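## Task

Snug down the plastic bolt fixing the seven-hole strip to the blue cube until it is spanner-tight, backing off at once if it begins to slip or strip. Turn it only through the flats of its head, using a gripper grip or a tool held in a gripper, never by tapping, striking or pushing it. Leave the strip in its current position on the cube, then declare that you are done.

## Robot and tools

ROBOT. Two arms, left_arm and right_arm, each ending in a two-finger parallel gripper. Calibrated bases in the scene frame: left_arm at (+0.020, +0.292, 0) m, quat_wxyz (+1.000, 0, 0, +0.006); right_arm at (+0.024, -0.271, 0) m, quat_wxyz (+1.000, 0, 0, +0.007). A two-camera stand sits behind the arms. Joint ranges (rad), base outward: waist -2.618 to 3.054, shoulder 0.000 to 3.142, elbow 0.000 to 3.142 (straight at 2.901), wrist pitch -1.571 to 1.571, wrist yaw -1.571 to 1.571, wrist roll -2.094 to 2.094.

FRAMES. Scene frame: origin on the table surface halfway between the nominal bases, +x away from the robot over the table, +y toward left_arm, +z up. Arm names do not match left/right in images. Hand poses, targets, velocities and wrist-camera poses are given in each arm's own base frame; fixed cameras and the table use the scene frame. The gripper's fingers point along its +z and spread along its y. end_effector_position is the spot between the pads, roughly 1 cm behind the tips. Reported poses may be off by a few cm.

THE ROW. Every motion command is a row of 14 numbers, each in [-1, 1], always all 14: left_arm dx, dy, dz, rx, ry, rz, opening, then right_arm the same seven. dx..rz are an offset (not a pose) from that arm's Hand target as it stood when the action or move began, along that arm's base axes; rotation is about the Hand target position and rx, ry, rz form one rotation vector. Scale: 1.0 equals 0.6 m or 180 degrees. Opening is absolute: +1 fully open (0.094 m), -1 closed. Six zeros means no new pose request for that arm; the opening number is always obeyed, so resend the current opening to keep it.

execute_actions: actions is a list of actions; each action is a list of up to 15 rows, one per 1/30 s step; a short table repeats its last row to step 15. All rows of an action count from the same start pose, so resending an offset moves the arm further. cameras: list of names, ["all"], [] or null. An empty actions list returns images plus the scene number and task.

move: target is one row or a list of up to 15 rows; every row is offset from the same starting Hand targets, not from the previous row. Paths are straight, ignore obstacles and the other arm, and are capped at 10 s. speed: m/s, 0.002 to 2.9, default 0.25 (turns up to twice that in rad/s); one value or one per target. blend: corner rounding in m. opening_speed: rate on the -1..+1 scale per second, 0.2 or more; use it to close gently. grip_force: newtons per pad, 10 to 50, one value or one per arm; it persists; lower values close slowly. blocking=false returns after 0.5 s while the move continues. The result adds a "move:" line: done (within 10 mm and 2 degrees), off_target, moving, held or fault, with limits=paced (pose clipped) or limits=held (steps withheld). Avoid paths passing close to an arm's own base; the elbow may whip round.

wait: seconds 0 to 3600; sends nothing new, lets a running move go on. stop: brakes a running move. zoom_image: camera (cam_head_left, cam_head_right, cam_high, cam_low, cam_left_wrist, cam_right_wrist, all 672x504) and region [x0, y0, x1, y1] in pixels, at most 504 by 504, on that camera's latest image. finished_scene: scene = the current scene's number; irreversible.

RESULTS. Per arm: end_effector_position (m) and end_effector_quat_wxyz, Hand target (last commanded pose after clipping; the next offsets count from it), Joint positions (last entry = measured opening in m), grip_measured (same scale as the opening command; reads a little wide when empty, narrower than a firmly squeezed part), Joint velocities (may say within noise), Joint torques (whole drive output, offset and noisy; first three wrap at ±28 N m), Tool commands. The gripper often rests a few cm short of its target from friction or load; send the shortfall as a further offset. Orientation commands are clipped to 40 degrees from the measured one each step. MOTOR HOT appears at 75 °C; at 90 °C a fault folds that arm out of use; at 100 °C it collapses.

CAMERAS. Calibration lines give OpenCV intrinsics, distortion, T_world_to_cam and pos_world; true poses may differ slightly, and wrist images can lag during motion.

AVOID. Hitting, shoving or tapping the bolt, strip or cube; turn the bolt only by gripping the sides of its head or with a held tool, and stop when it turns tight or starts to slip. Do not shift the strip. Approach slowly: faster motion and targets set deep past contact press harder. Keep the arms, fingers and wrist-camera cables clear of each other (cable contact counts as touching). Never drop parts, release moving parts, or let anything leave the table. Avoid sustained pushing or stretched holds that heat motors, and any arm fault stops.

Each tool is called after ">>>" by a JSON object that holds its "fn" and its "kwargs", one argument or row to a line.

## Session

>>> {"fn": "execute_actions", "kwargs": {
  "actions": []
}}

Scene clock: 0.00 s.
left_arm: end_effector_position=(+0.2149, -0.0812, +0.0721) grip_measured=+1.000 end_effector_quat_wxyz=(+0.374, -0.208, +0.899, -0.097) | right_arm: end_effector_position=(+0.3731, +0.0740, +0.0757) grip_measured=+1.000 end_effector_quat_wxyz=(+0.467, +0.069, +0.881, -0.023)
Joint positions: left_arm=[-0.742 0.739 0.332 -0.51 -0.486 -1.028 0.094] | right_arm=[0.387 1.472 0.539 0.27 0.419 0.336 0.094]
Joint velocities: within noise
Joint torques (N m): no reading
Heat: left arm: 48 °C; right arm: 48 °C.
Hand target: left_arm +0.2184, -0.0821, +0.0797; +0.383, -0.210, +0.894, -0.101 | right_arm +0.3724, +0.0727, +0.0759; +0.466, +0.069, +0.882, -0.027
Tool commands: left_gripper/opening=+1.0 right_gripper/opening=+1.0

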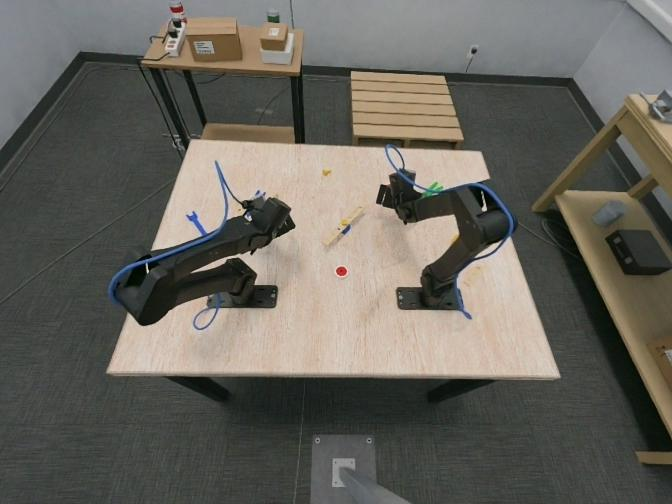

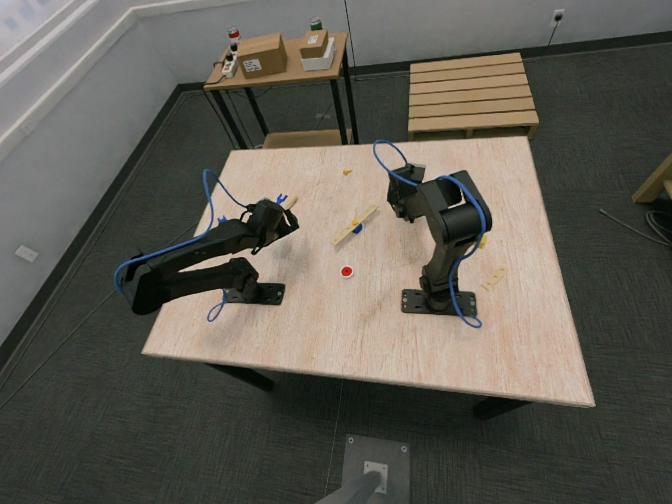

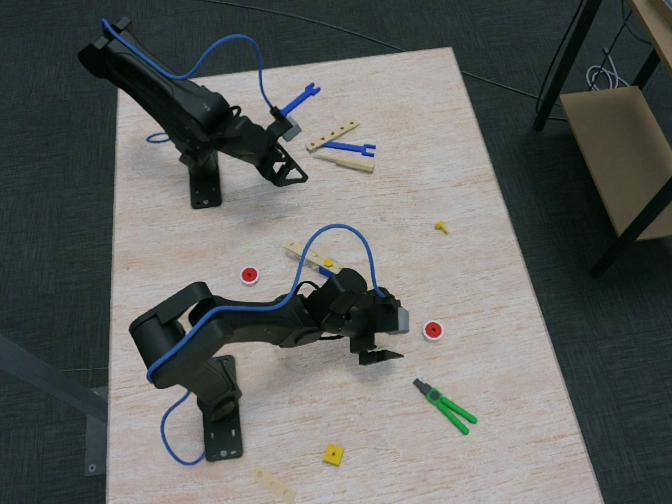

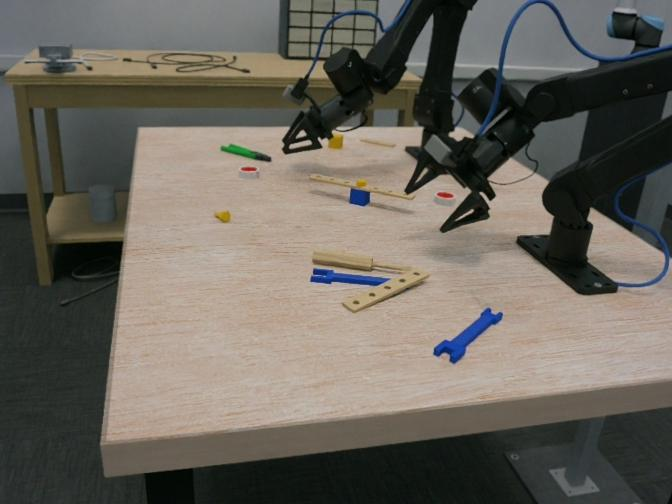

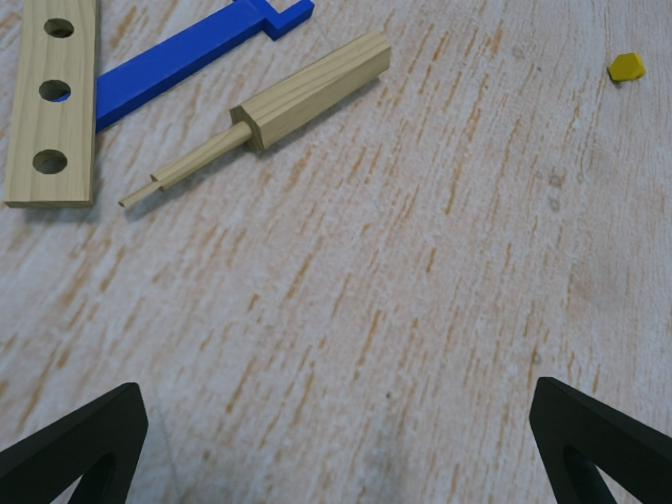

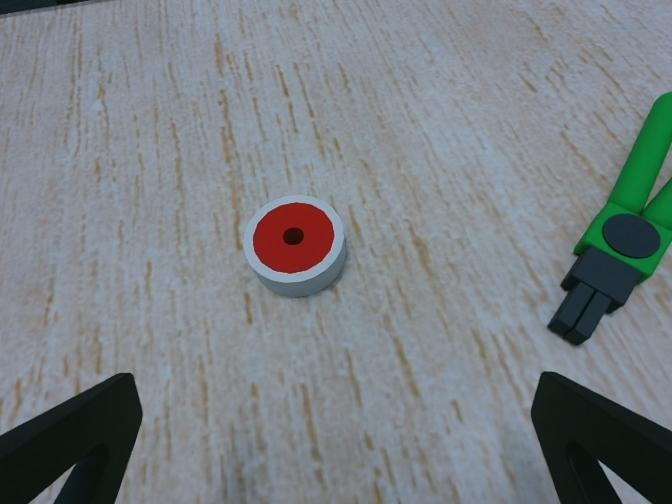

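>>> {"fn": "zoom_image", "kwargs": {
  "camera": "cam_high",
  "region": [260, 220, 400, 320]
}}

>>> {"fn": "zoom_image", "kwargs": {
  "camera": "cam_low",
  "region": [290, 150, 430, 250]
}}

>>> {"fn": "zoom_image", "kwargs": {
  "camera": "cam_head_left",
  "region": [300, 190, 400, 260]
}}

Scaled by 3.600 from the camera's image (finer frame: 960x720).

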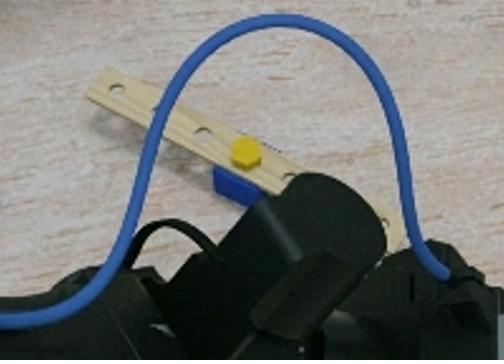

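Scaled by 3.600 from the camera's image (finer frame: 960x720).

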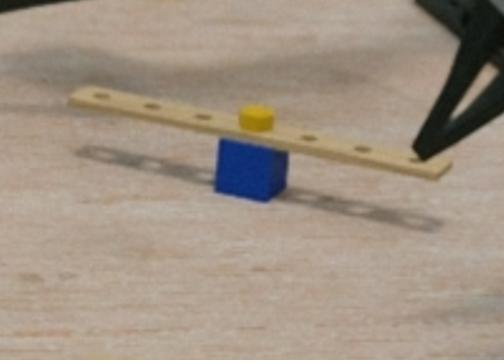

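Scaled by 5.040 from the camera's image (finer frame: 960x720).

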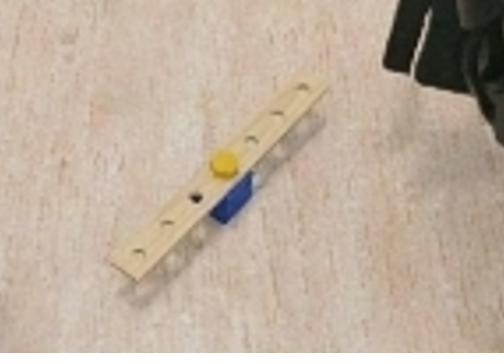

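>>> {"fn": "move", "kwargs": {
  "target": [
    [0,0,0,0,0,0,1,-0.05,0.08,0.16,-0.03,0.08,0.07,1],
    [0,0,0,0,0,0,1,-0.2173,0.3,0.16,-0.1106,0.301,0.285,1]
  ],
  "blend": 0.03,
  "speed": 0.4,
  "cameras": ["cam_right_wrist","cam_high","cam_low","cam_left_wrist"]
}}

Scene clock: 159.30 s.
left_arm: end_effector_position=(+0.2149, -0.0812, +0.0721) grip_measured=+1.000 end_effector_quat_wxyz=(+0.374, -0.208, +0.899, -0.097) | right_arm: end_effector_position=(+0.2428, +0.2492, +0.1749) grip_measured=+1.000 end_effector_quat_wxyz=(+0.010, -0.393, +0.920, +0.000)
Joint positions: left_arm=[-0.742 0.739 0.332 -0.51 -0.486 -1.028 0.094] | right_arm=[0.799 1.866 1.843 -1.528 0.007 -0.008 0.094]
Joint torques (N m): left_arm=[0.01 -1.03 8.7 1.37 -0.27 0.02] | right_arm=[0.31 -7.94 8.06 0.12 -0.08 -0.1]
Heat: left arm: 53 °C; right arm: 48 °C.
Hand target: left_arm +0.2184, -0.0821, +0.0797; +0.383, -0.210, +0.894, -0.101 | right_arm +0.2421, +0.2527, +0.1718; +0.000, -0.398, +0.917, +0.000
Off the commanded pose: left_arm 0.008 m, 1 deg | right_arm 0.005 m, 1 deg.
move: done
cam_right_wrist: T_world_to_cam=[[0.73405, -0.679, 0.01171, -0.01218], [-0.62329, -0.66678, 0.40855, 0.28232], [-0.26959, -0.30719, -0.91266, 0.38934]] pos_world=[0.28987, 0.29958, 0.24014]
Images, in order (width x height): cam_high 672x504, cam_low 672x504, cam_left_wrist 672x504, cam_right_wrist 672x504.

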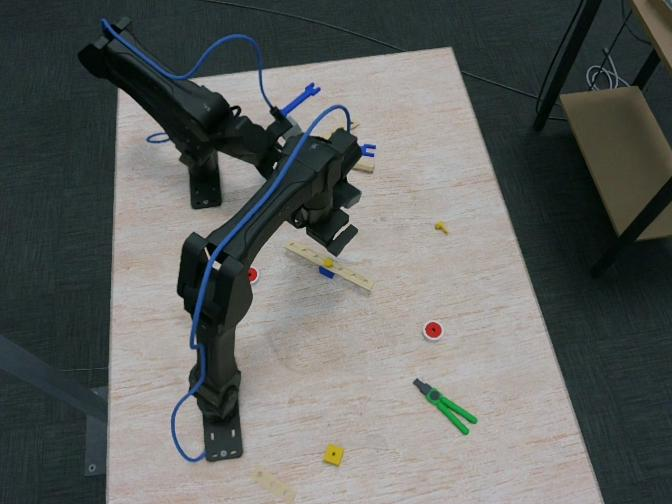

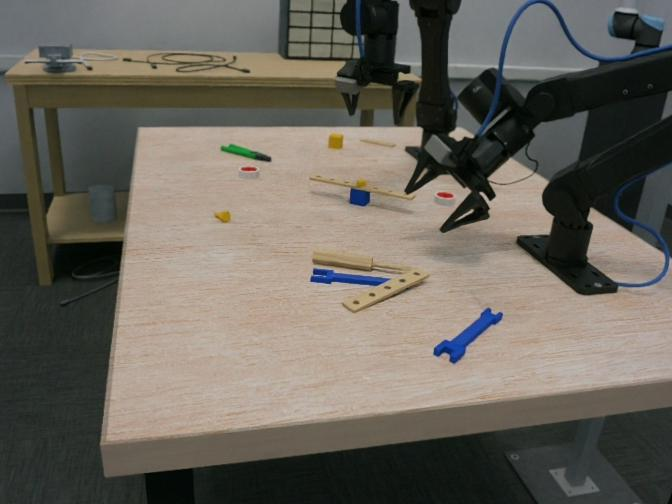

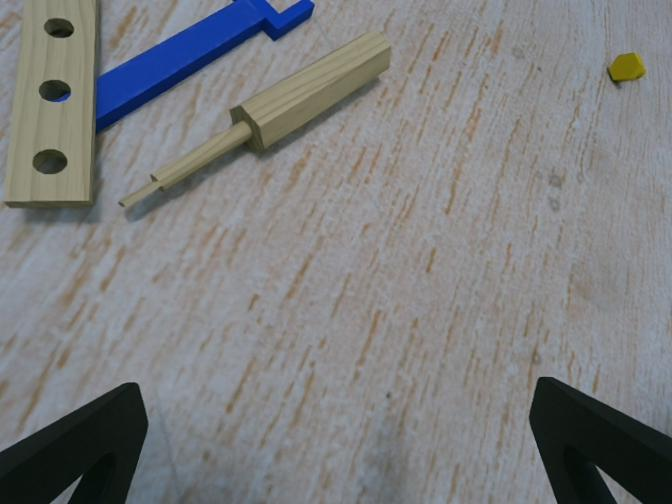

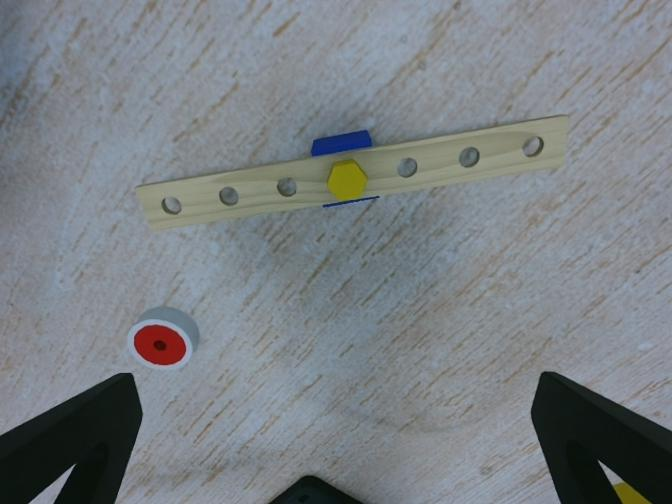

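>>> {"fn": "zoom_image", "kwargs": {
  "camera": "cam_right_wrist",
  "region": [287, 110, 407, 230]
}}

>>> {"fn": "zoom_image", "kwargs": {
  "camera": "cam_low",
  "region": [290, 160, 430, 220]
}}

>>> {"fn": "zoom_image", "kwargs": {
  "camera": "cam_low",
  "region": [320, 20, 520, 240]
}}

Scaled by 4.200 from the camera's image (finer frame: 960x720).

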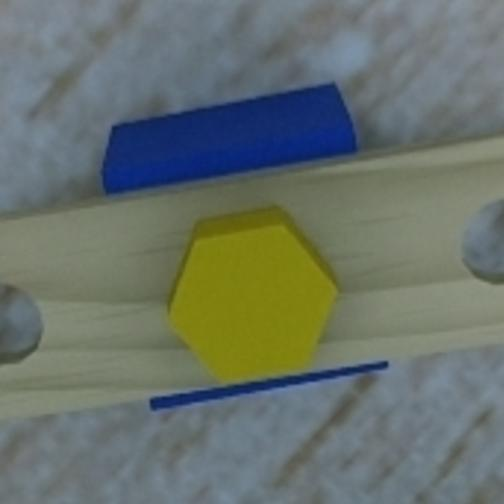

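Scaled by 3.600 from the camera's image (finer frame: 960x720).

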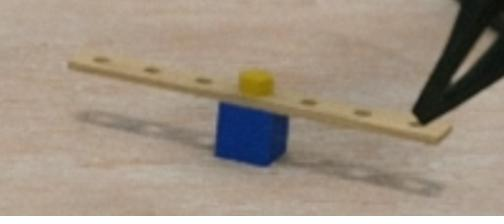

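Scaled by 2.291 from the camera's image (finer frame: 960x720).

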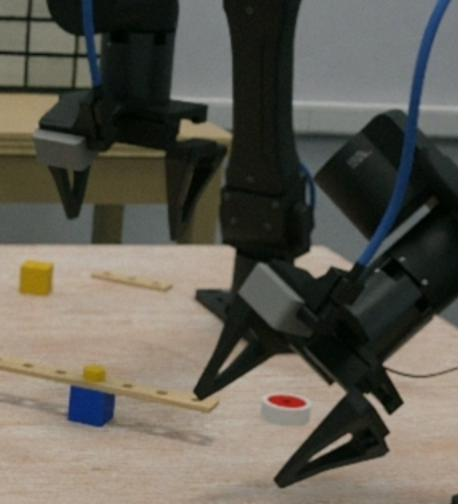

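>>> {"fn": "move", "kwargs": {
  "target": [
    [0.01,-0.06,0.15,0.002,0.06,-0.0005,1,-0.0327,-0.0857,-0.08,0.3134,-0.2496,0.0436,1],
    [0.0667,-0.3683,0.1505,0.008,0.2585,-0.0023,1,-0.0327,-0.0857,-0.203,0.3134,-0.2496,0.0436,1]
  ],
  "blend": 0.02,
  "speed": 0.35,
  "cameras": ["cam_right_wrist","cam_high","cam_low","cam_left_wrist"]
}}

Scene clock: 326.60 s.
left_arm: end_effector_position=(+0.2561, -0.3001, +0.1668) grip_measured=+1.000 end_effector_quat_wxyz=(+0.007, -0.220, +0.975, -0.012) | right_arm: end_effector_position=(+0.2270, +0.2033, +0.0550) grip_measured=+1.000 end_effector_quat_wxyz=(+0.502, -0.390, +0.720, +0.277)
Joint positions: left_arm=[-0.868 2.06 2.083 -1.566 -0.001 -1.312 0.094] | right_arm=[0.414 1.482 0.026 1.043 -0.548 -0.217 0.094]
Joint torques (N m): left_arm=[-0.06 -11.74 9.25 0.34 -0.01 -0.11] | right_arm=[-0.5 -2.18 3.33 2.19 -0.27 -0.11]
Heat: left arm: 52 °C; right arm: 46 °C.
Hand target: left_arm +0.2586, -0.3031, +0.1701; +0.002, -0.226, +0.974, -0.001 | right_arm +0.2225, +0.2013, +0.0502; +0.519, -0.380, +0.714, +0.276
Off the commanded pose: left_arm 0.005 m, 2 deg | right_arm 0.007 m, 2 deg.
joint sent to its limit (left arm) — joint 4 (wrist pitch), lower limit. The joint targets still meet the commanded pose.
joint sent to its limit (right arm) — joint 3 (elbow), lower limit, where the elbow is as bent as it goes. The joint targets are off in orientation, not in position.
move: done
cam_left_wrist: T_world_to_cam=[[0.4143, -0.90941, 0.03633, -0.38171], [-0.83239, -0.36246, 0.41923, 0.0733], [-0.36808, -0.20393, -0.90716, 0.27125]] pos_world=[0.319, -0.26525, 0.2292]
cam_right_wrist: T_world_to_cam=[[0.84184, -0.53963, 0.01019, -0.0831], [-0.37739, -0.60203, -0.70366, 0.28302], [0.38585, 0.58852, -0.71046, -0.08053]] pos_world=[0.20784, 0.17293, 0.14279]
Images, in order (width x height): cam_high 672x504, cam_low 672x504, cam_left_wrist 672x504, cam_right_wrist 672x504.

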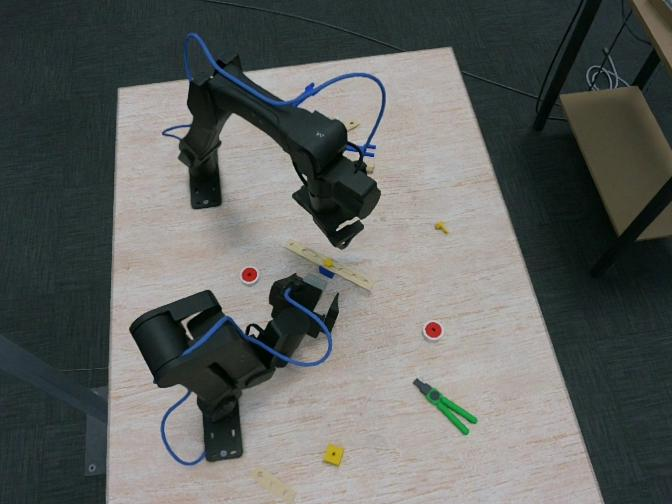

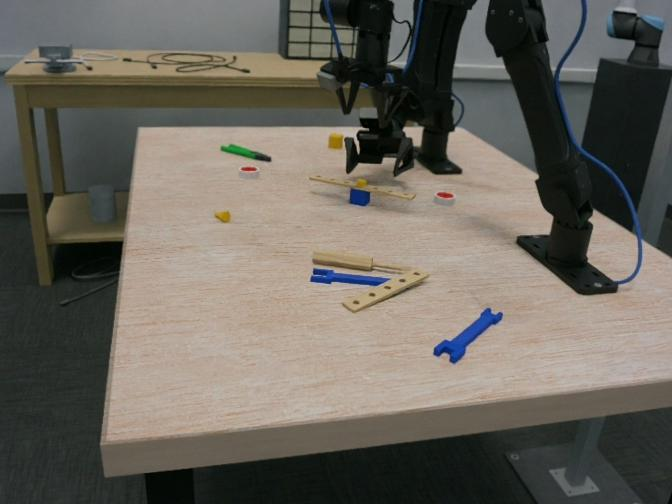

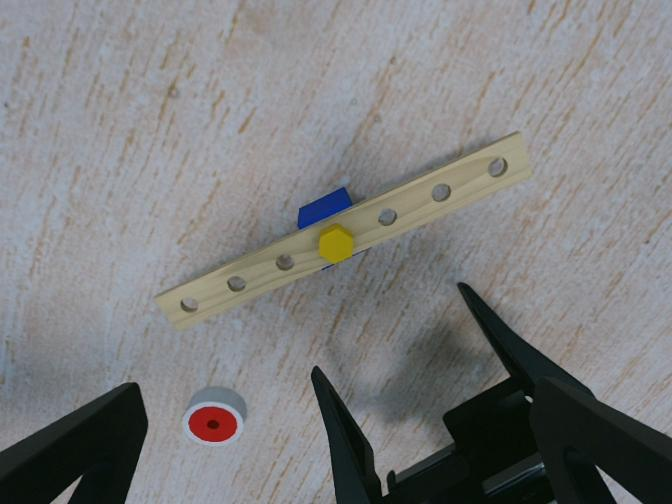

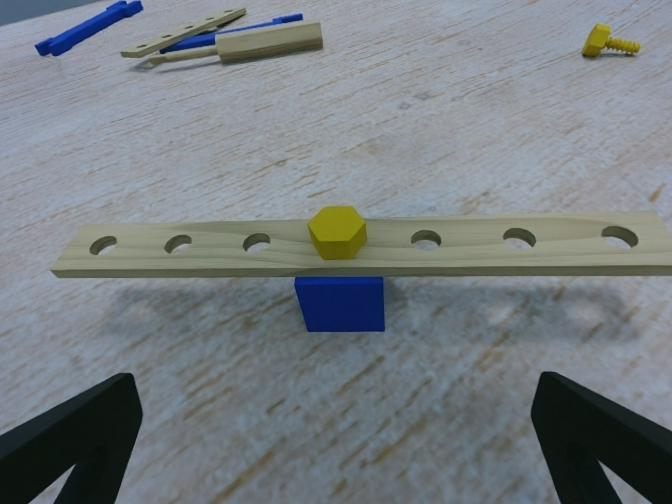

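>>> {"fn": "zoom_image", "kwargs": {
  "camera": "cam_right_wrist",
  "region": [270, 190, 410, 340]
}}

>>> {"fn": "zoom_image", "kwargs": {
  "camera": "cam_low",
  "region": [280, 60, 480, 220]
}}

>>> {"fn": "zoom_image", "kwargs": {
  "camera": "cam_left_wrist",
  "region": [250, 160, 550, 460]
}}

Scaled by 3.360 from the camera's image (finer frame: 960x720).

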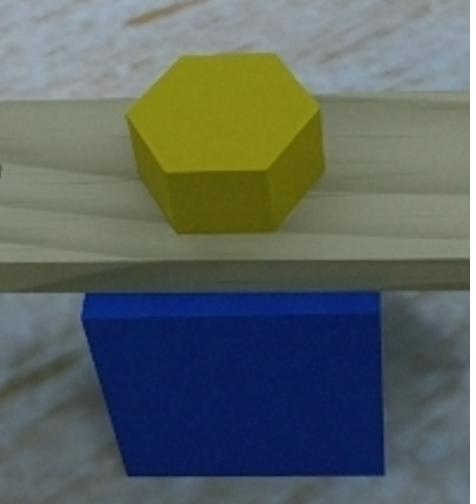

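Scaled by 2.520 from the camera's image (finer frame: 960x720).

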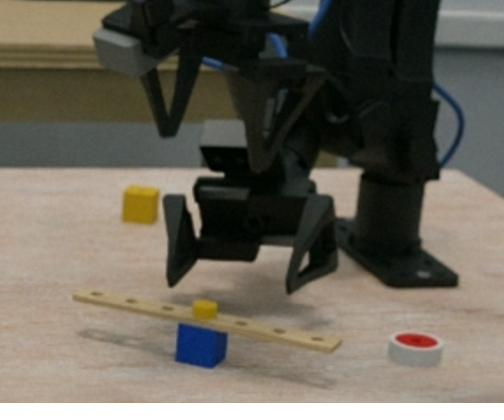

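Scaled by 1.680 from the camera's image (finer frame: 960x720).

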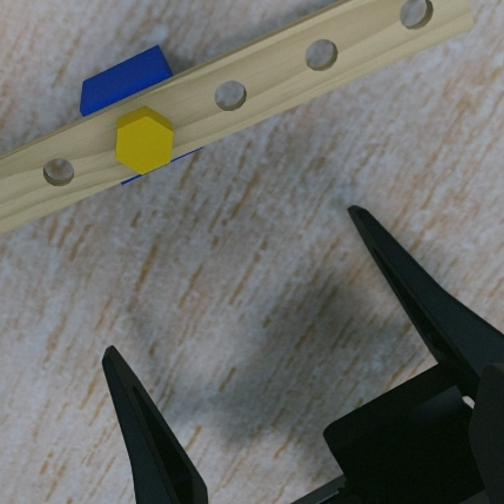

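>>> {"fn": "move", "kwargs": {
  "target": [0,0,0,0,0,0,1,0.0325,0.0268,-0.0503,0,0,0,1],
  "speed": 0.15,
  "cameras": ["cam_right_wrist","cam_low"]
}}

Scene clock: 391.93 s.
left_arm: end_effector_position=(+0.2561, -0.3001, +0.1668) grip_measured=+1.000 end_effector_quat_wxyz=(+0.007, -0.220, +0.975, -0.012) | right_arm: end_effector_position=(+0.2409, +0.2166, +0.0213) grip_measured=+1.000 end_effector_quat_wxyz=(+0.508, -0.399, +0.715, +0.267)
Joint positions: left_arm=[-0.868 2.06 2.083 -1.566 -0.001 -1.312 0.094] | right_arm=[0.46 1.976 0.074 1.504 -0.498 -0.224 0.094]
Joint torques (N m): left_arm=[-0.08 -11.74 9.28 0.34 -0.02 -0.11] | right_arm=[0.29 -1.4 1.57 2.88 -0.05 0.33]
Heat: left arm: 51 °C; right arm: 42 °C.
Hand target: left_arm +0.2586, -0.3031, +0.1701; +0.002, -0.226, +0.974, -0.001 | right_arm +0.2420, +0.2173, +0.0198; +0.519, -0.380, +0.714, +0.276
Off the commanded pose: left_arm 0.005 m, 2 deg | right_arm 0.002 m, 3 deg.
joint sent to its limit (left arm) — joint 4 (wrist pitch), lower limit. The joint targets still meet the commanded pose.
joint sent to its limit (right arm) — joint 4 (wrist pitch), upper limit. The joint targets still meet the commanded pose.
move: off_target (right_arm)
cam_right_wrist: T_world_to_cam=[[0.84277, -0.53665, 0.04177, -0.08879], [-0.35591, -0.61377, -0.70471, 0.26999], [0.40382, 0.57904, -0.70827, -0.11996]] pos_world=[0.21936, 0.18752, 0.10901]
Images, in order (width x height): cam_low 672x504, cam_right_wrist 672x504.

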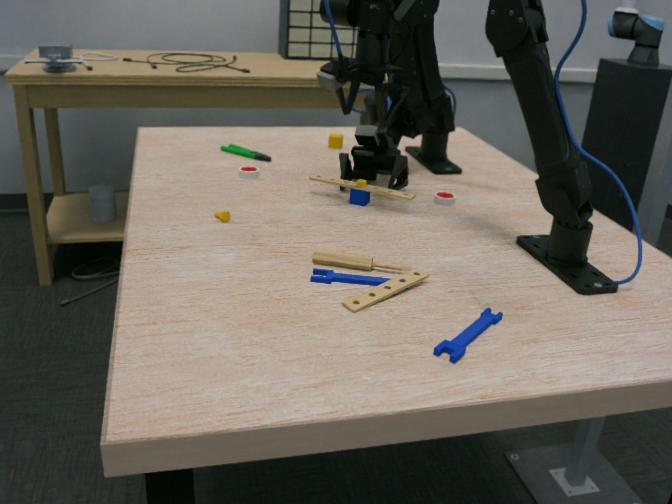

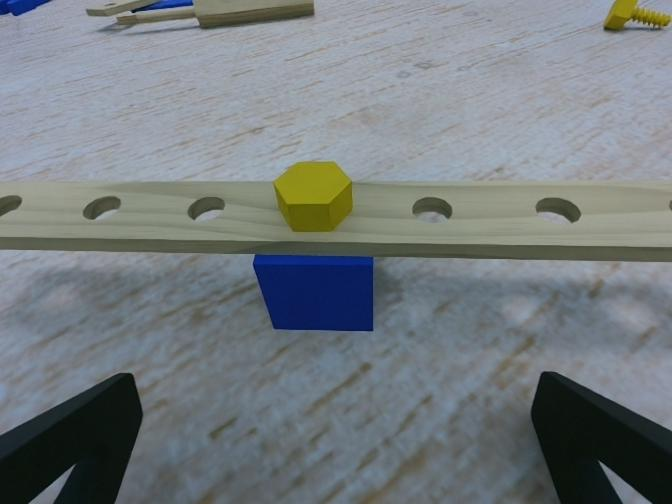

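>>> {"fn": "move", "kwargs": {
  "target": [
    [0,0,0,0,0,0,1,0.0378,0.0688,-0.008,0,0,0,1]
  ],
  "speed": 0.08,
  "cameras": ["cam_right_wrist","cam_low","cam_left_wrist"]
}}

Scene clock: 410.77 s.
left_arm: end_effector_position=(+0.2561, -0.3001, +0.1668) grip_measured=+1.000 end_effector_quat_wxyz=(+0.007, -0.220, +0.975, -0.012) | right_arm: end_effector_position=(+0.2691, +0.2521, +0.0229) grip_measured=+1.000 end_effector_quat_wxyz=(+0.532, -0.387, +0.709, +0.252)
Joint positions: left_arm=[-0.868 2.06 2.083 -1.566 -0.001 -1.312 0.094] | right_arm=[0.588 2.049 0.217 1.502 -0.337 -0.17 0.094]
Joint torques (N m): left_arm=[-0.06 -11.74 9.26 0.34 -0.01 -0.12] | right_arm=[0.79 -3.11 3.03 2.48 -0.38 0.39]
Heat: left arm: 51 °C; right arm: 43 °C.
Hand target: left_arm +0.2586, -0.3031, +0.1701; +0.002, -0.226, +0.974, -0.001 | right_arm +0.2647, +0.2587, +0.0151; +0.519, -0.380, +0.714, +0.276
Off the commanded pose: left_arm 0.005 m, 2 deg | right_arm 0.011 m, 3 deg.
joint sent to its limit (left arm) — joint 4 (wrist pitch), lower limit. The joint targets still meet the commanded pose.
move: off_target (right_arm)
cam_left_wrist: T_world_to_cam=[[0.4143, -0.90941, 0.03633, -0.38171], [-0.83239, -0.36246, 0.41923, 0.0733], [-0.36808, -0.20393, -0.90716, 0.27125]] pos_world=[0.319, -0.26525, 0.2292]
cam_right_wrist: T_world_to_cam=[[0.8179, -0.57086, 0.07183, -0.07897], [-0.34767, -0.58984, -0.72885, 0.29526], [0.45844, 0.57115, -0.6809, -0.16411]] pos_world=[0.24248, 0.22281, 0.10913]
Images, in order (width x height): cam_low 672x504, cam_left_wrist 672x504, cam_right_wrist 672x504.

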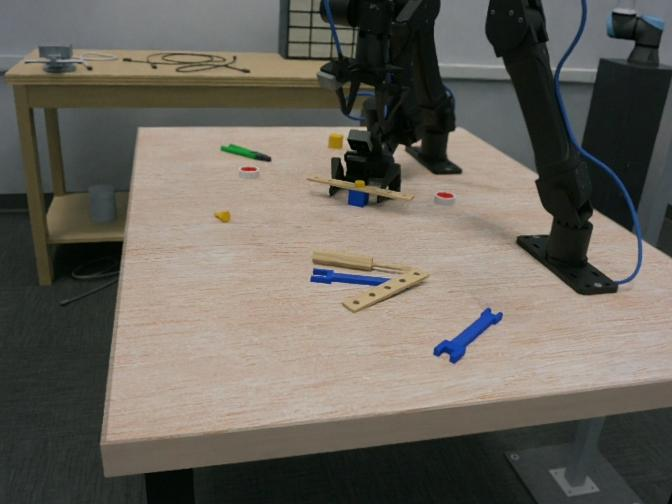

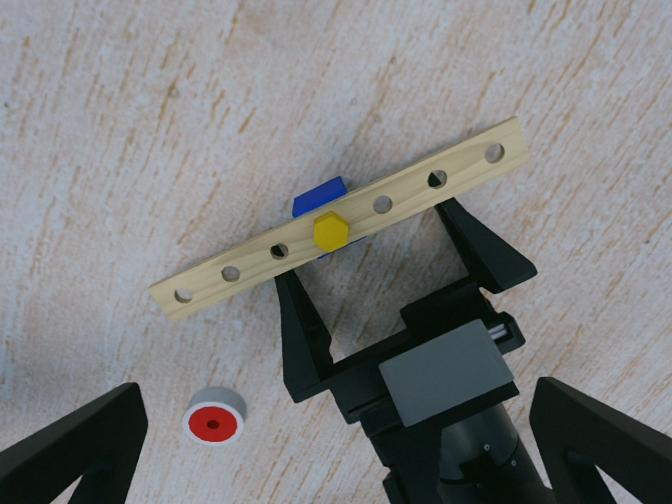

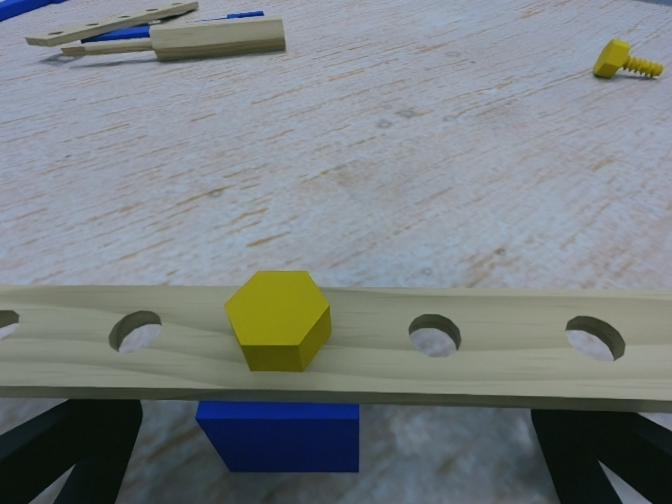

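>>> {"fn": "move", "kwargs": {
  "target": [
    [0,0,0,0,0,0,1,-0.0225,-0.0293,0.0083,0.0092,0.013,0.004,1]
  ],
  "speed": 0.1,
  "cameras": ["cam_right_wrist","cam_left_wrist"]
}}

Scene clock: 441.30 s.
left_arm: end_effector_position=(+0.2561, -0.3001, +0.1668) grip_measured=+1.000 end_effector_quat_wxyz=(+0.007, -0.220, +0.975, -0.012) | right_arm: end_effector_position=(+0.2616, +0.2472, +0.0243) grip_measured=+1.000 end_effector_quat_wxyz=(+0.520, -0.390, +0.706, +0.280)
Joint positions: left_arm=[-0.868 2.06 2.083 -1.566 -0.001 -1.312 0.094] | right_arm=[0.543 2.038 0.196 1.503 -0.433 -0.159 0.094]
Joint torques (N m): left_arm=[-0.05 -11.75 9.26 0.34 -0.02 -0.11] | right_arm=[-0.42 -5.23 -0.9 2.7 -0.22 0.46]
Heat: left arm: 51 °C; right arm: 42 °C.
Hand target: left_arm +0.2586, -0.3031, +0.1701; +0.002, -0.226, +0.974, -0.001 | right_arm +0.2512, +0.2411, +0.0200; +0.508, -0.371, +0.718, +0.297
Off the commanded pose: left_arm 0.005 m, 2 deg | right_arm 0.013 m, 4 deg.
joint sent to its limit (left arm) — joint 4 (wrist pitch), lower limit. The joint targets still meet the commanded pose.
move: off_target (right_arm)
cam_left_wrist: T_world_to_cam=[[0.4143, -0.90941, 0.03633, -0.38171], [-0.83239, -0.36246, 0.41923, 0.0733], [-0.36808, -0.20393, -0.90716, 0.27125]] pos_world=[0.319, -0.26525, 0.2292]
cam_right_wrist: T_world_to_cam=[[0.84269, -0.53761, 0.02892, -0.0894], [-0.34764, -0.58436, -0.73326, 0.28955], [0.41111, 0.60786, -0.67933, -0.15367]] pos_world=[0.23917, 0.21455, 0.11051]
Images, in order (width x height): cam_left_wrist 672x504, cam_right_wrist 672x504.

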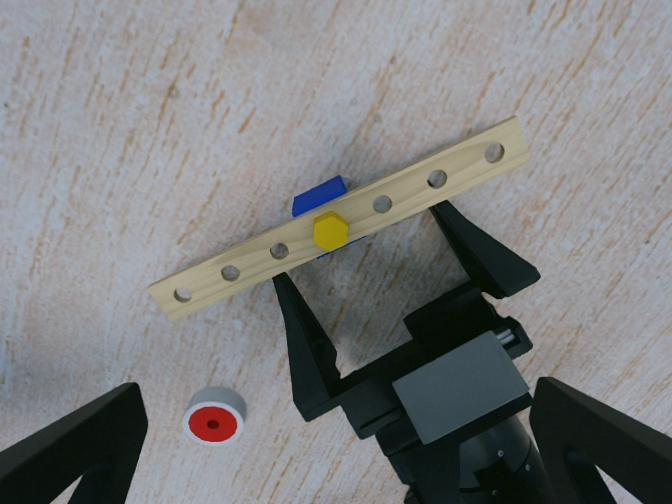

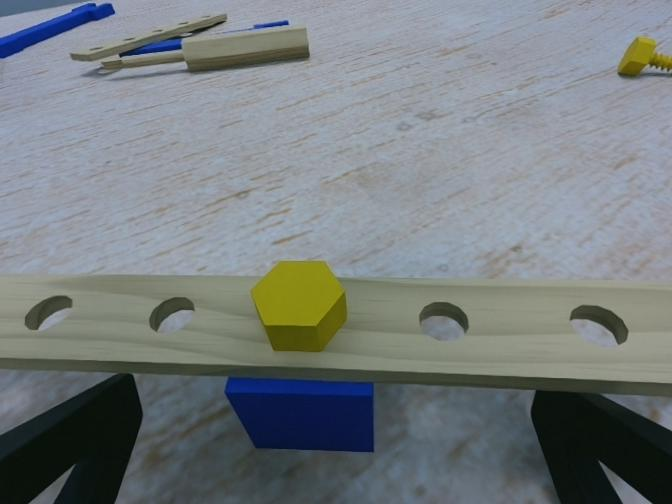

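>>> {"fn": "move", "kwargs": {
  "target": [
    [0,0,0,0,0,0,1,-0.0112,-0.0173,0.0167,0,0,0,1]
  ],
  "speed": 0.1,
  "cameras": ["cam_low","cam_left_wrist"]
}}

>>> {"fn": "zoom_image", "kwargs": {
  "camera": "cam_low",
  "region": [310, 120, 430, 220]
}}

Scene clock: 472.30 s.
left_arm: end_effector_position=(+0.2561, -0.3001, +0.1668) grip_measured=+1.000 end_effector_quat_wxyz=(+0.007, -0.220, +0.975, -0.012) | right_arm: end_effector_position=(+0.2474, +0.2333, +0.0278) grip_measured=+1.000 end_effector_quat_wxyz=(+0.509, -0.378, +0.716, +0.292)
Joint positions: left_arm=[-0.868 2.06 2.083 -1.566 -0.001 -1.312 0.094] | right_arm=[0.512 1.981 0.122 1.501 -0.468 -0.132 0.094]
Joint torques (N m): left_arm=[-0.05 -11.74 9.25 0.34 -0.01 -0.12] | right_arm=[-0.49 -6.64 0.64 2.34 -0.21 0.12]
Heat: left arm: 51 °C; right arm: 44 °C.
Hand target: left_arm +0.2586, -0.3031, +0.1701; +0.002, -0.226, +0.974, -0.001 | right_arm +0.2445, +0.2307, +0.0301; +0.508, -0.371, +0.718, +0.298
Off the commanded pose: left_arm 0.005 m, 2 deg | right_arm 0.005 m, 1 deg.
joint sent to its limit (left arm) — joint 4 (wrist pitch), lower limit. The joint targets still meet the commanded pose.
move: done
cam_left_wrist: T_world_to_cam=[[0.4143, -0.90941, 0.03633, -0.38171], [-0.83239, -0.36246, 0.41923, 0.0733], [-0.36808, -0.20393, -0.90716, 0.27125]] pos_world=[0.319, -0.26525, 0.2292]

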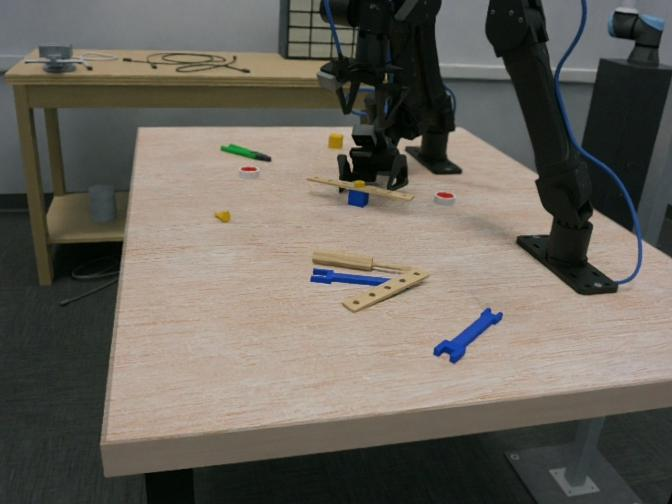

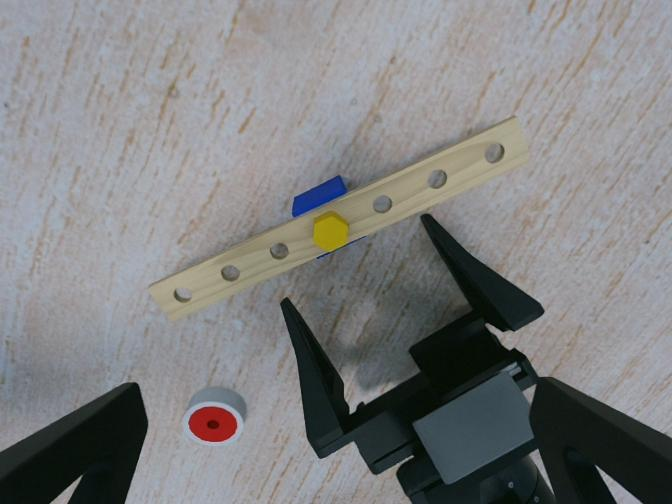

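Scaled by 4.200 from the camera's image (finer frame: 960x720).

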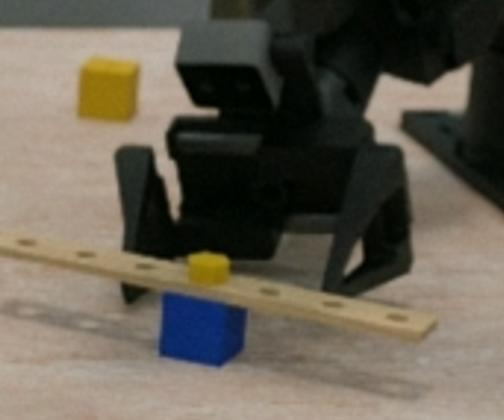

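>>> {"fn": "move", "kwargs": {
  "target": [
    [0,0,0,0,0,0,1,-0.004,0.000,-0.0333,0,0,0,1]
  ],
  "speed": 0.05,
  "cameras": ["cam_right_wrist"]
}}

Scene clock: 502.63 s.
left_arm: end_effector_position=(+0.2561, -0.3001, +0.1668) grip_measured=+1.000 end_effector_quat_wxyz=(+0.007, -0.220, +0.975, -0.012) | right_arm: end_effector_position=(+0.2428, +0.2333, +0.0212) grip_measured=+1.000 end_effector_quat_wxyz=(+0.510, -0.411, +0.704, +0.276)
Joint positions: left_arm=[-0.868 2.06 2.083 -1.566 -0.001 -1.312 0.094] | right_arm=[0.512 2.006 0.119 1.507 -0.482 -0.215 0.094]
Joint torques (N m): left_arm=[-0.05 -11.74 9.26 0.34 -0.01 -0.12] | right_arm=[-0.36 0.31 1.52 2.87 -0.08 0.69]
Heat: left arm: 51 °C; right arm: 44 °C.
Hand target: left_arm +0.2586, -0.3031, +0.1701; +0.002, -0.226, +0.974, -0.001 | right_arm +0.2420, +0.2307, +0.0100; +0.508, -0.371, +0.718, +0.298
Off the commanded pose: left_arm 0.005 m, 2 deg | right_arm 0.011 m, 5 deg.
joint sent to its limit (left arm) — joint 4 (wrist pitch), lower limit. The joint targets still meet the commanded pose.
joint sent to its limit (right arm) — joint 4 (wrist pitch), upper limit. The joint targets still meet the commanded pose.
move: off_target (right_arm)
cam_right_wrist: T_world_to_cam=[[0.85984, -0.50834, 0.04765, -0.09231], [-0.32686, -0.61974, -0.7135, 0.2754], [0.39223, 0.59792, -0.69903, -0.1323]] pos_world=[0.22128, 0.20285, 0.10841]

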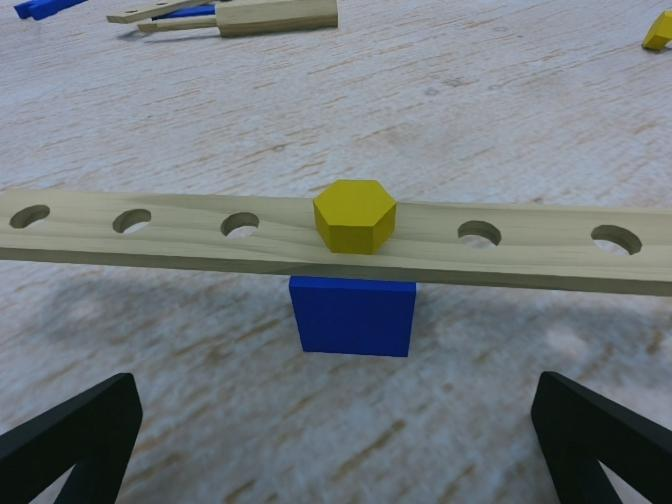

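>>> {"fn": "move", "kwargs": {
  "target": [
    [0,0,0,0,0,0,1,0.0125,-0.0008,0.0225,-0.0058,-0.0091,0.003,1],
    [0,0,0,0,0,0,1,0.0417,0.0463,0.0225,-0.0058,-0.0091,0.003,1]
  ],
  "speed": 0.06,
  "cameras": ["cam_right_wrist","cam_left_wrist"]
}}

Scene clock: 536.13 s.
left_arm: end_effector_position=(+0.2561, -0.3001, +0.1668) grip_measured=+1.000 end_effector_quat_wxyz=(+0.007, -0.220, +0.975, -0.012) | right_arm: end_effector_position=(+0.2665, +0.2579, +0.0321) grip_measured=+1.000 end_effector_quat_wxyz=(+0.523, -0.384, +0.703, +0.291)
Joint positions: left_arm=[-0.868 2.06 2.083 -1.566 -0.001 -1.312 0.094] | right_arm=[0.565 2.011 0.23 1.465 -0.423 -0.127 0.094]
Joint torques (N m): left_arm=[-0.05 -11.74 9.28 0.34 -0.01 -0.12] | right_arm=[0.35 -5.04 3.04 2.08 0.01 -0.02]
Heat: left arm: 51 °C; right arm: 50 °C.
Hand target: left_arm +0.2586, -0.3031, +0.1701; +0.002, -0.226, +0.974, -0.001 | right_arm +0.2670, +0.2585, +0.0236; +0.513, -0.383, +0.712, +0.288
Off the commanded pose: left_arm 0.005 m, 2 deg | right_arm 0.009 m, 2 deg.
joint sent to its limit (left arm) — joint 4 (wrist pitch), lower limit. The joint targets still meet the commanded pose.
move: done
cam_left_wrist: T_world_to_cam=[[0.4143, -0.90941, 0.03633, -0.38171], [-0.83239, -0.36246, 0.41923, 0.0733], [-0.36808, -0.20393, -0.90716, 0.27125]] pos_world=[0.319, -0.26525, 0.2292]
cam_right_wrist: T_world_to_cam=[[0.84498, -0.53469, 0.01098, -0.08878], [-0.34899, -0.56684, -0.74626, 0.29944], [0.40524, 0.62674, -0.66557, -0.16052]] pos_world=[0.24457, 0.22287, 0.1176]
Images, in order (width x height): cam_left_wrist 672x504, cam_right_wrist 672x504.

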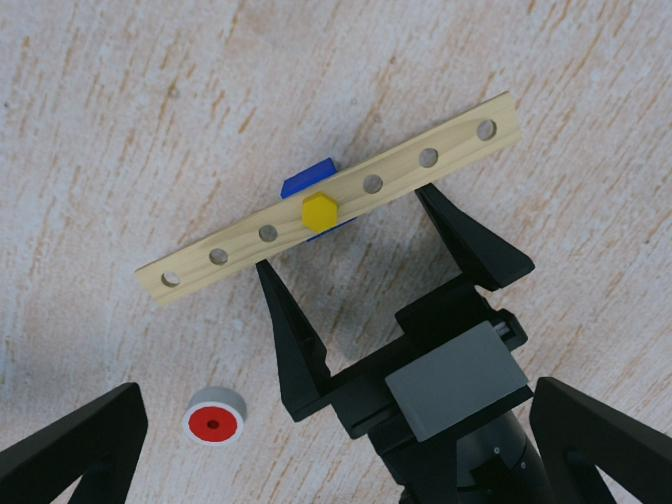

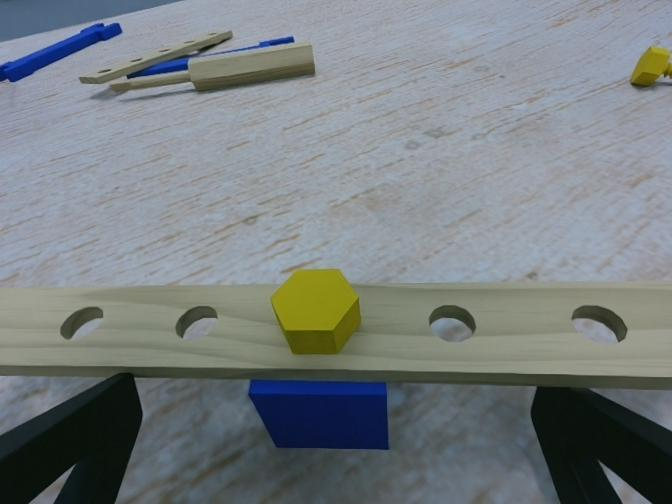

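>>> {"fn": "move", "kwargs": {
  "target": [
    [0,0,0,0,0,0,1,-0.0185,-0.0293,-0.0193,0,0,0,1]
  ],
  "speed": 0.08
}}

Scene clock: 554.70 s.
left_arm: end_effector_position=(+0.2561, -0.3001, +0.1668) grip_measured=+1.000 end_effector_quat_wxyz=(+0.007, -0.220, +0.975, -0.012) | right_arm: end_effector_position=(+0.2599, +0.2529, +0.0239) grip_measured=+1.000 end_effector_quat_wxyz=(+0.520, -0.411, +0.692, +0.287)
Joint positions: left_arm=[-0.868 2.06 2.083 -1.566 -0.001 -1.312 0.094] | right_arm=[0.539 2.053 0.214 1.501 -0.476 -0.192 0.094]
Joint torques (N m): left_arm=[-0.05 -11.74 9.25 0.33 -0.01 -0.11] | right_arm=[-1.11 -2.3 -0.68 2.97 0.11 0.38]
Heat: left arm: 51 °C; right arm: 48 °C.
Hand target: left_arm +0.2586, -0.3031, +0.1701; +0.002, -0.226, +0.974, -0.001 | right_arm +0.2561, +0.2409, +0.0121; +0.514, -0.383, +0.712, +0.288
Off the commanded pose: left_arm 0.005 m, 2 deg | right_arm 0.017 m, 4 deg.
joint sent to its limit (left arm) — joint 4 (wrist pitch), lower limit. The joint targets still meet the commanded pose.
joint sent to its limit (right arm) — joint 4 (wrist pitch), upper limit. The joint targets still meet the commanded pose.
move: off_target (right_arm)

>>> {"fn": "move", "kwargs": {
  "target": [
    [0,0,0,0,0,0,1,-0.01,-0.015,0.03,0,0,0,1],
    [0,0,0,0,0,0,1,-0.015,-0.02,0.0167,0,0,0,1]
  ],
  "speed": 0.08,
  "cameras": ["cam_right_wrist","cam_low"]
}}

>>> {"fn": "zoom_image", "kwargs": {
  "camera": "cam_low",
  "region": [320, 130, 420, 215]
}}

Scene clock: 590.17 s.
left_arm: end_effector_position=(+0.2561, -0.3001, +0.1668) grip_measured=+1.000 end_effector_quat_wxyz=(+0.007, -0.220, +0.975, -0.012) | right_arm: end_effector_position=(+0.2483, +0.2332, +0.0248) grip_measured=+1.000 end_effector_quat_wxyz=(+0.511, -0.398, +0.707, +0.283)
Joint positions: left_arm=[-0.868 2.06 2.083 -1.566 -0.001 -1.312 0.094] | right_arm=[0.499 1.998 0.131 1.499 -0.489 -0.185 0.094]
Joint torques (N m): left_arm=[-0.05 -11.74 9.26 0.34 -0.02 -0.12] | right_arm=[-0.69 -2.52 0.61 2.93 -0.11 0.24]
Heat: left arm: 51 °C; right arm: 51 °C.
Hand target: left_arm +0.2586, -0.3031, +0.1701; +0.002, -0.226, +0.974, -0.001 | right_arm +0.2469, +0.2289, +0.0220; +0.513, -0.383, +0.712, +0.288
Off the commanded pose: left_arm 0.005 m, 2 deg | right_arm 0.005 m, 2 deg.
joint sent to its limit (left arm) — joint 4 (wrist pitch), lower limit. The joint targets still meet the commanded pose.
move: done
cam_right_wrist: T_world_to_cam=[[0.85276, -0.52177, 0.02359, -0.09175], [-0.34587, -0.59796, -0.72306, 0.27946], [0.39138, 0.60844, -0.69038, -0.13432]] pos_world=[0.22746, 0.20096, 0.1115]
Images, in order (width x height): cam_low 672x504, cam_right_wrist 672x504.

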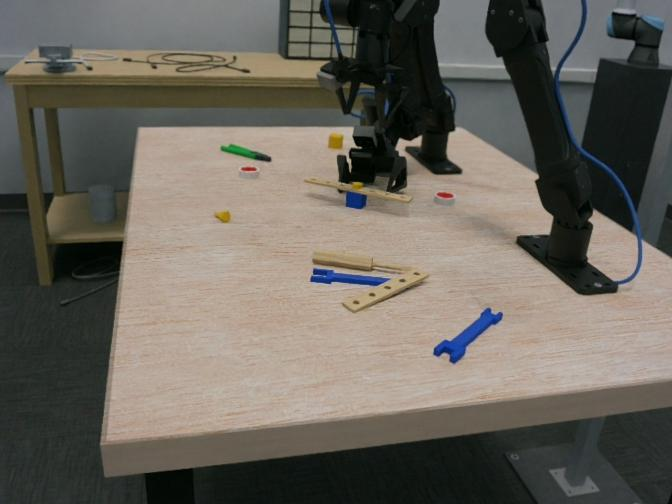

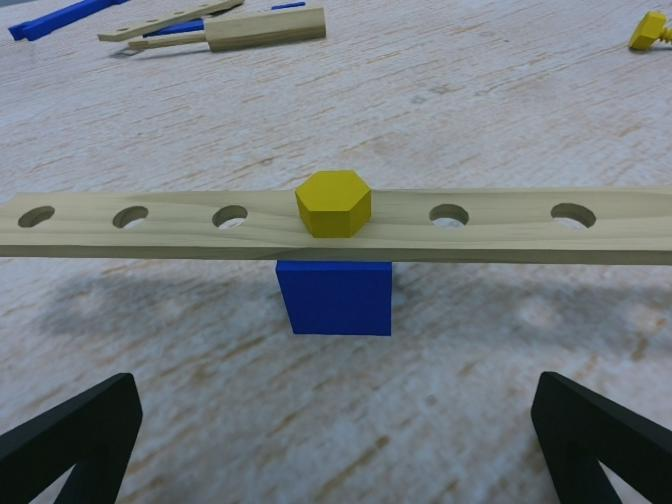

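Scaled by 5.040 from the camera's image (finer frame: 960x720).

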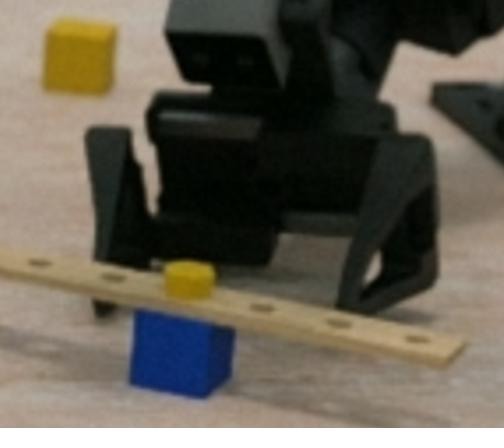

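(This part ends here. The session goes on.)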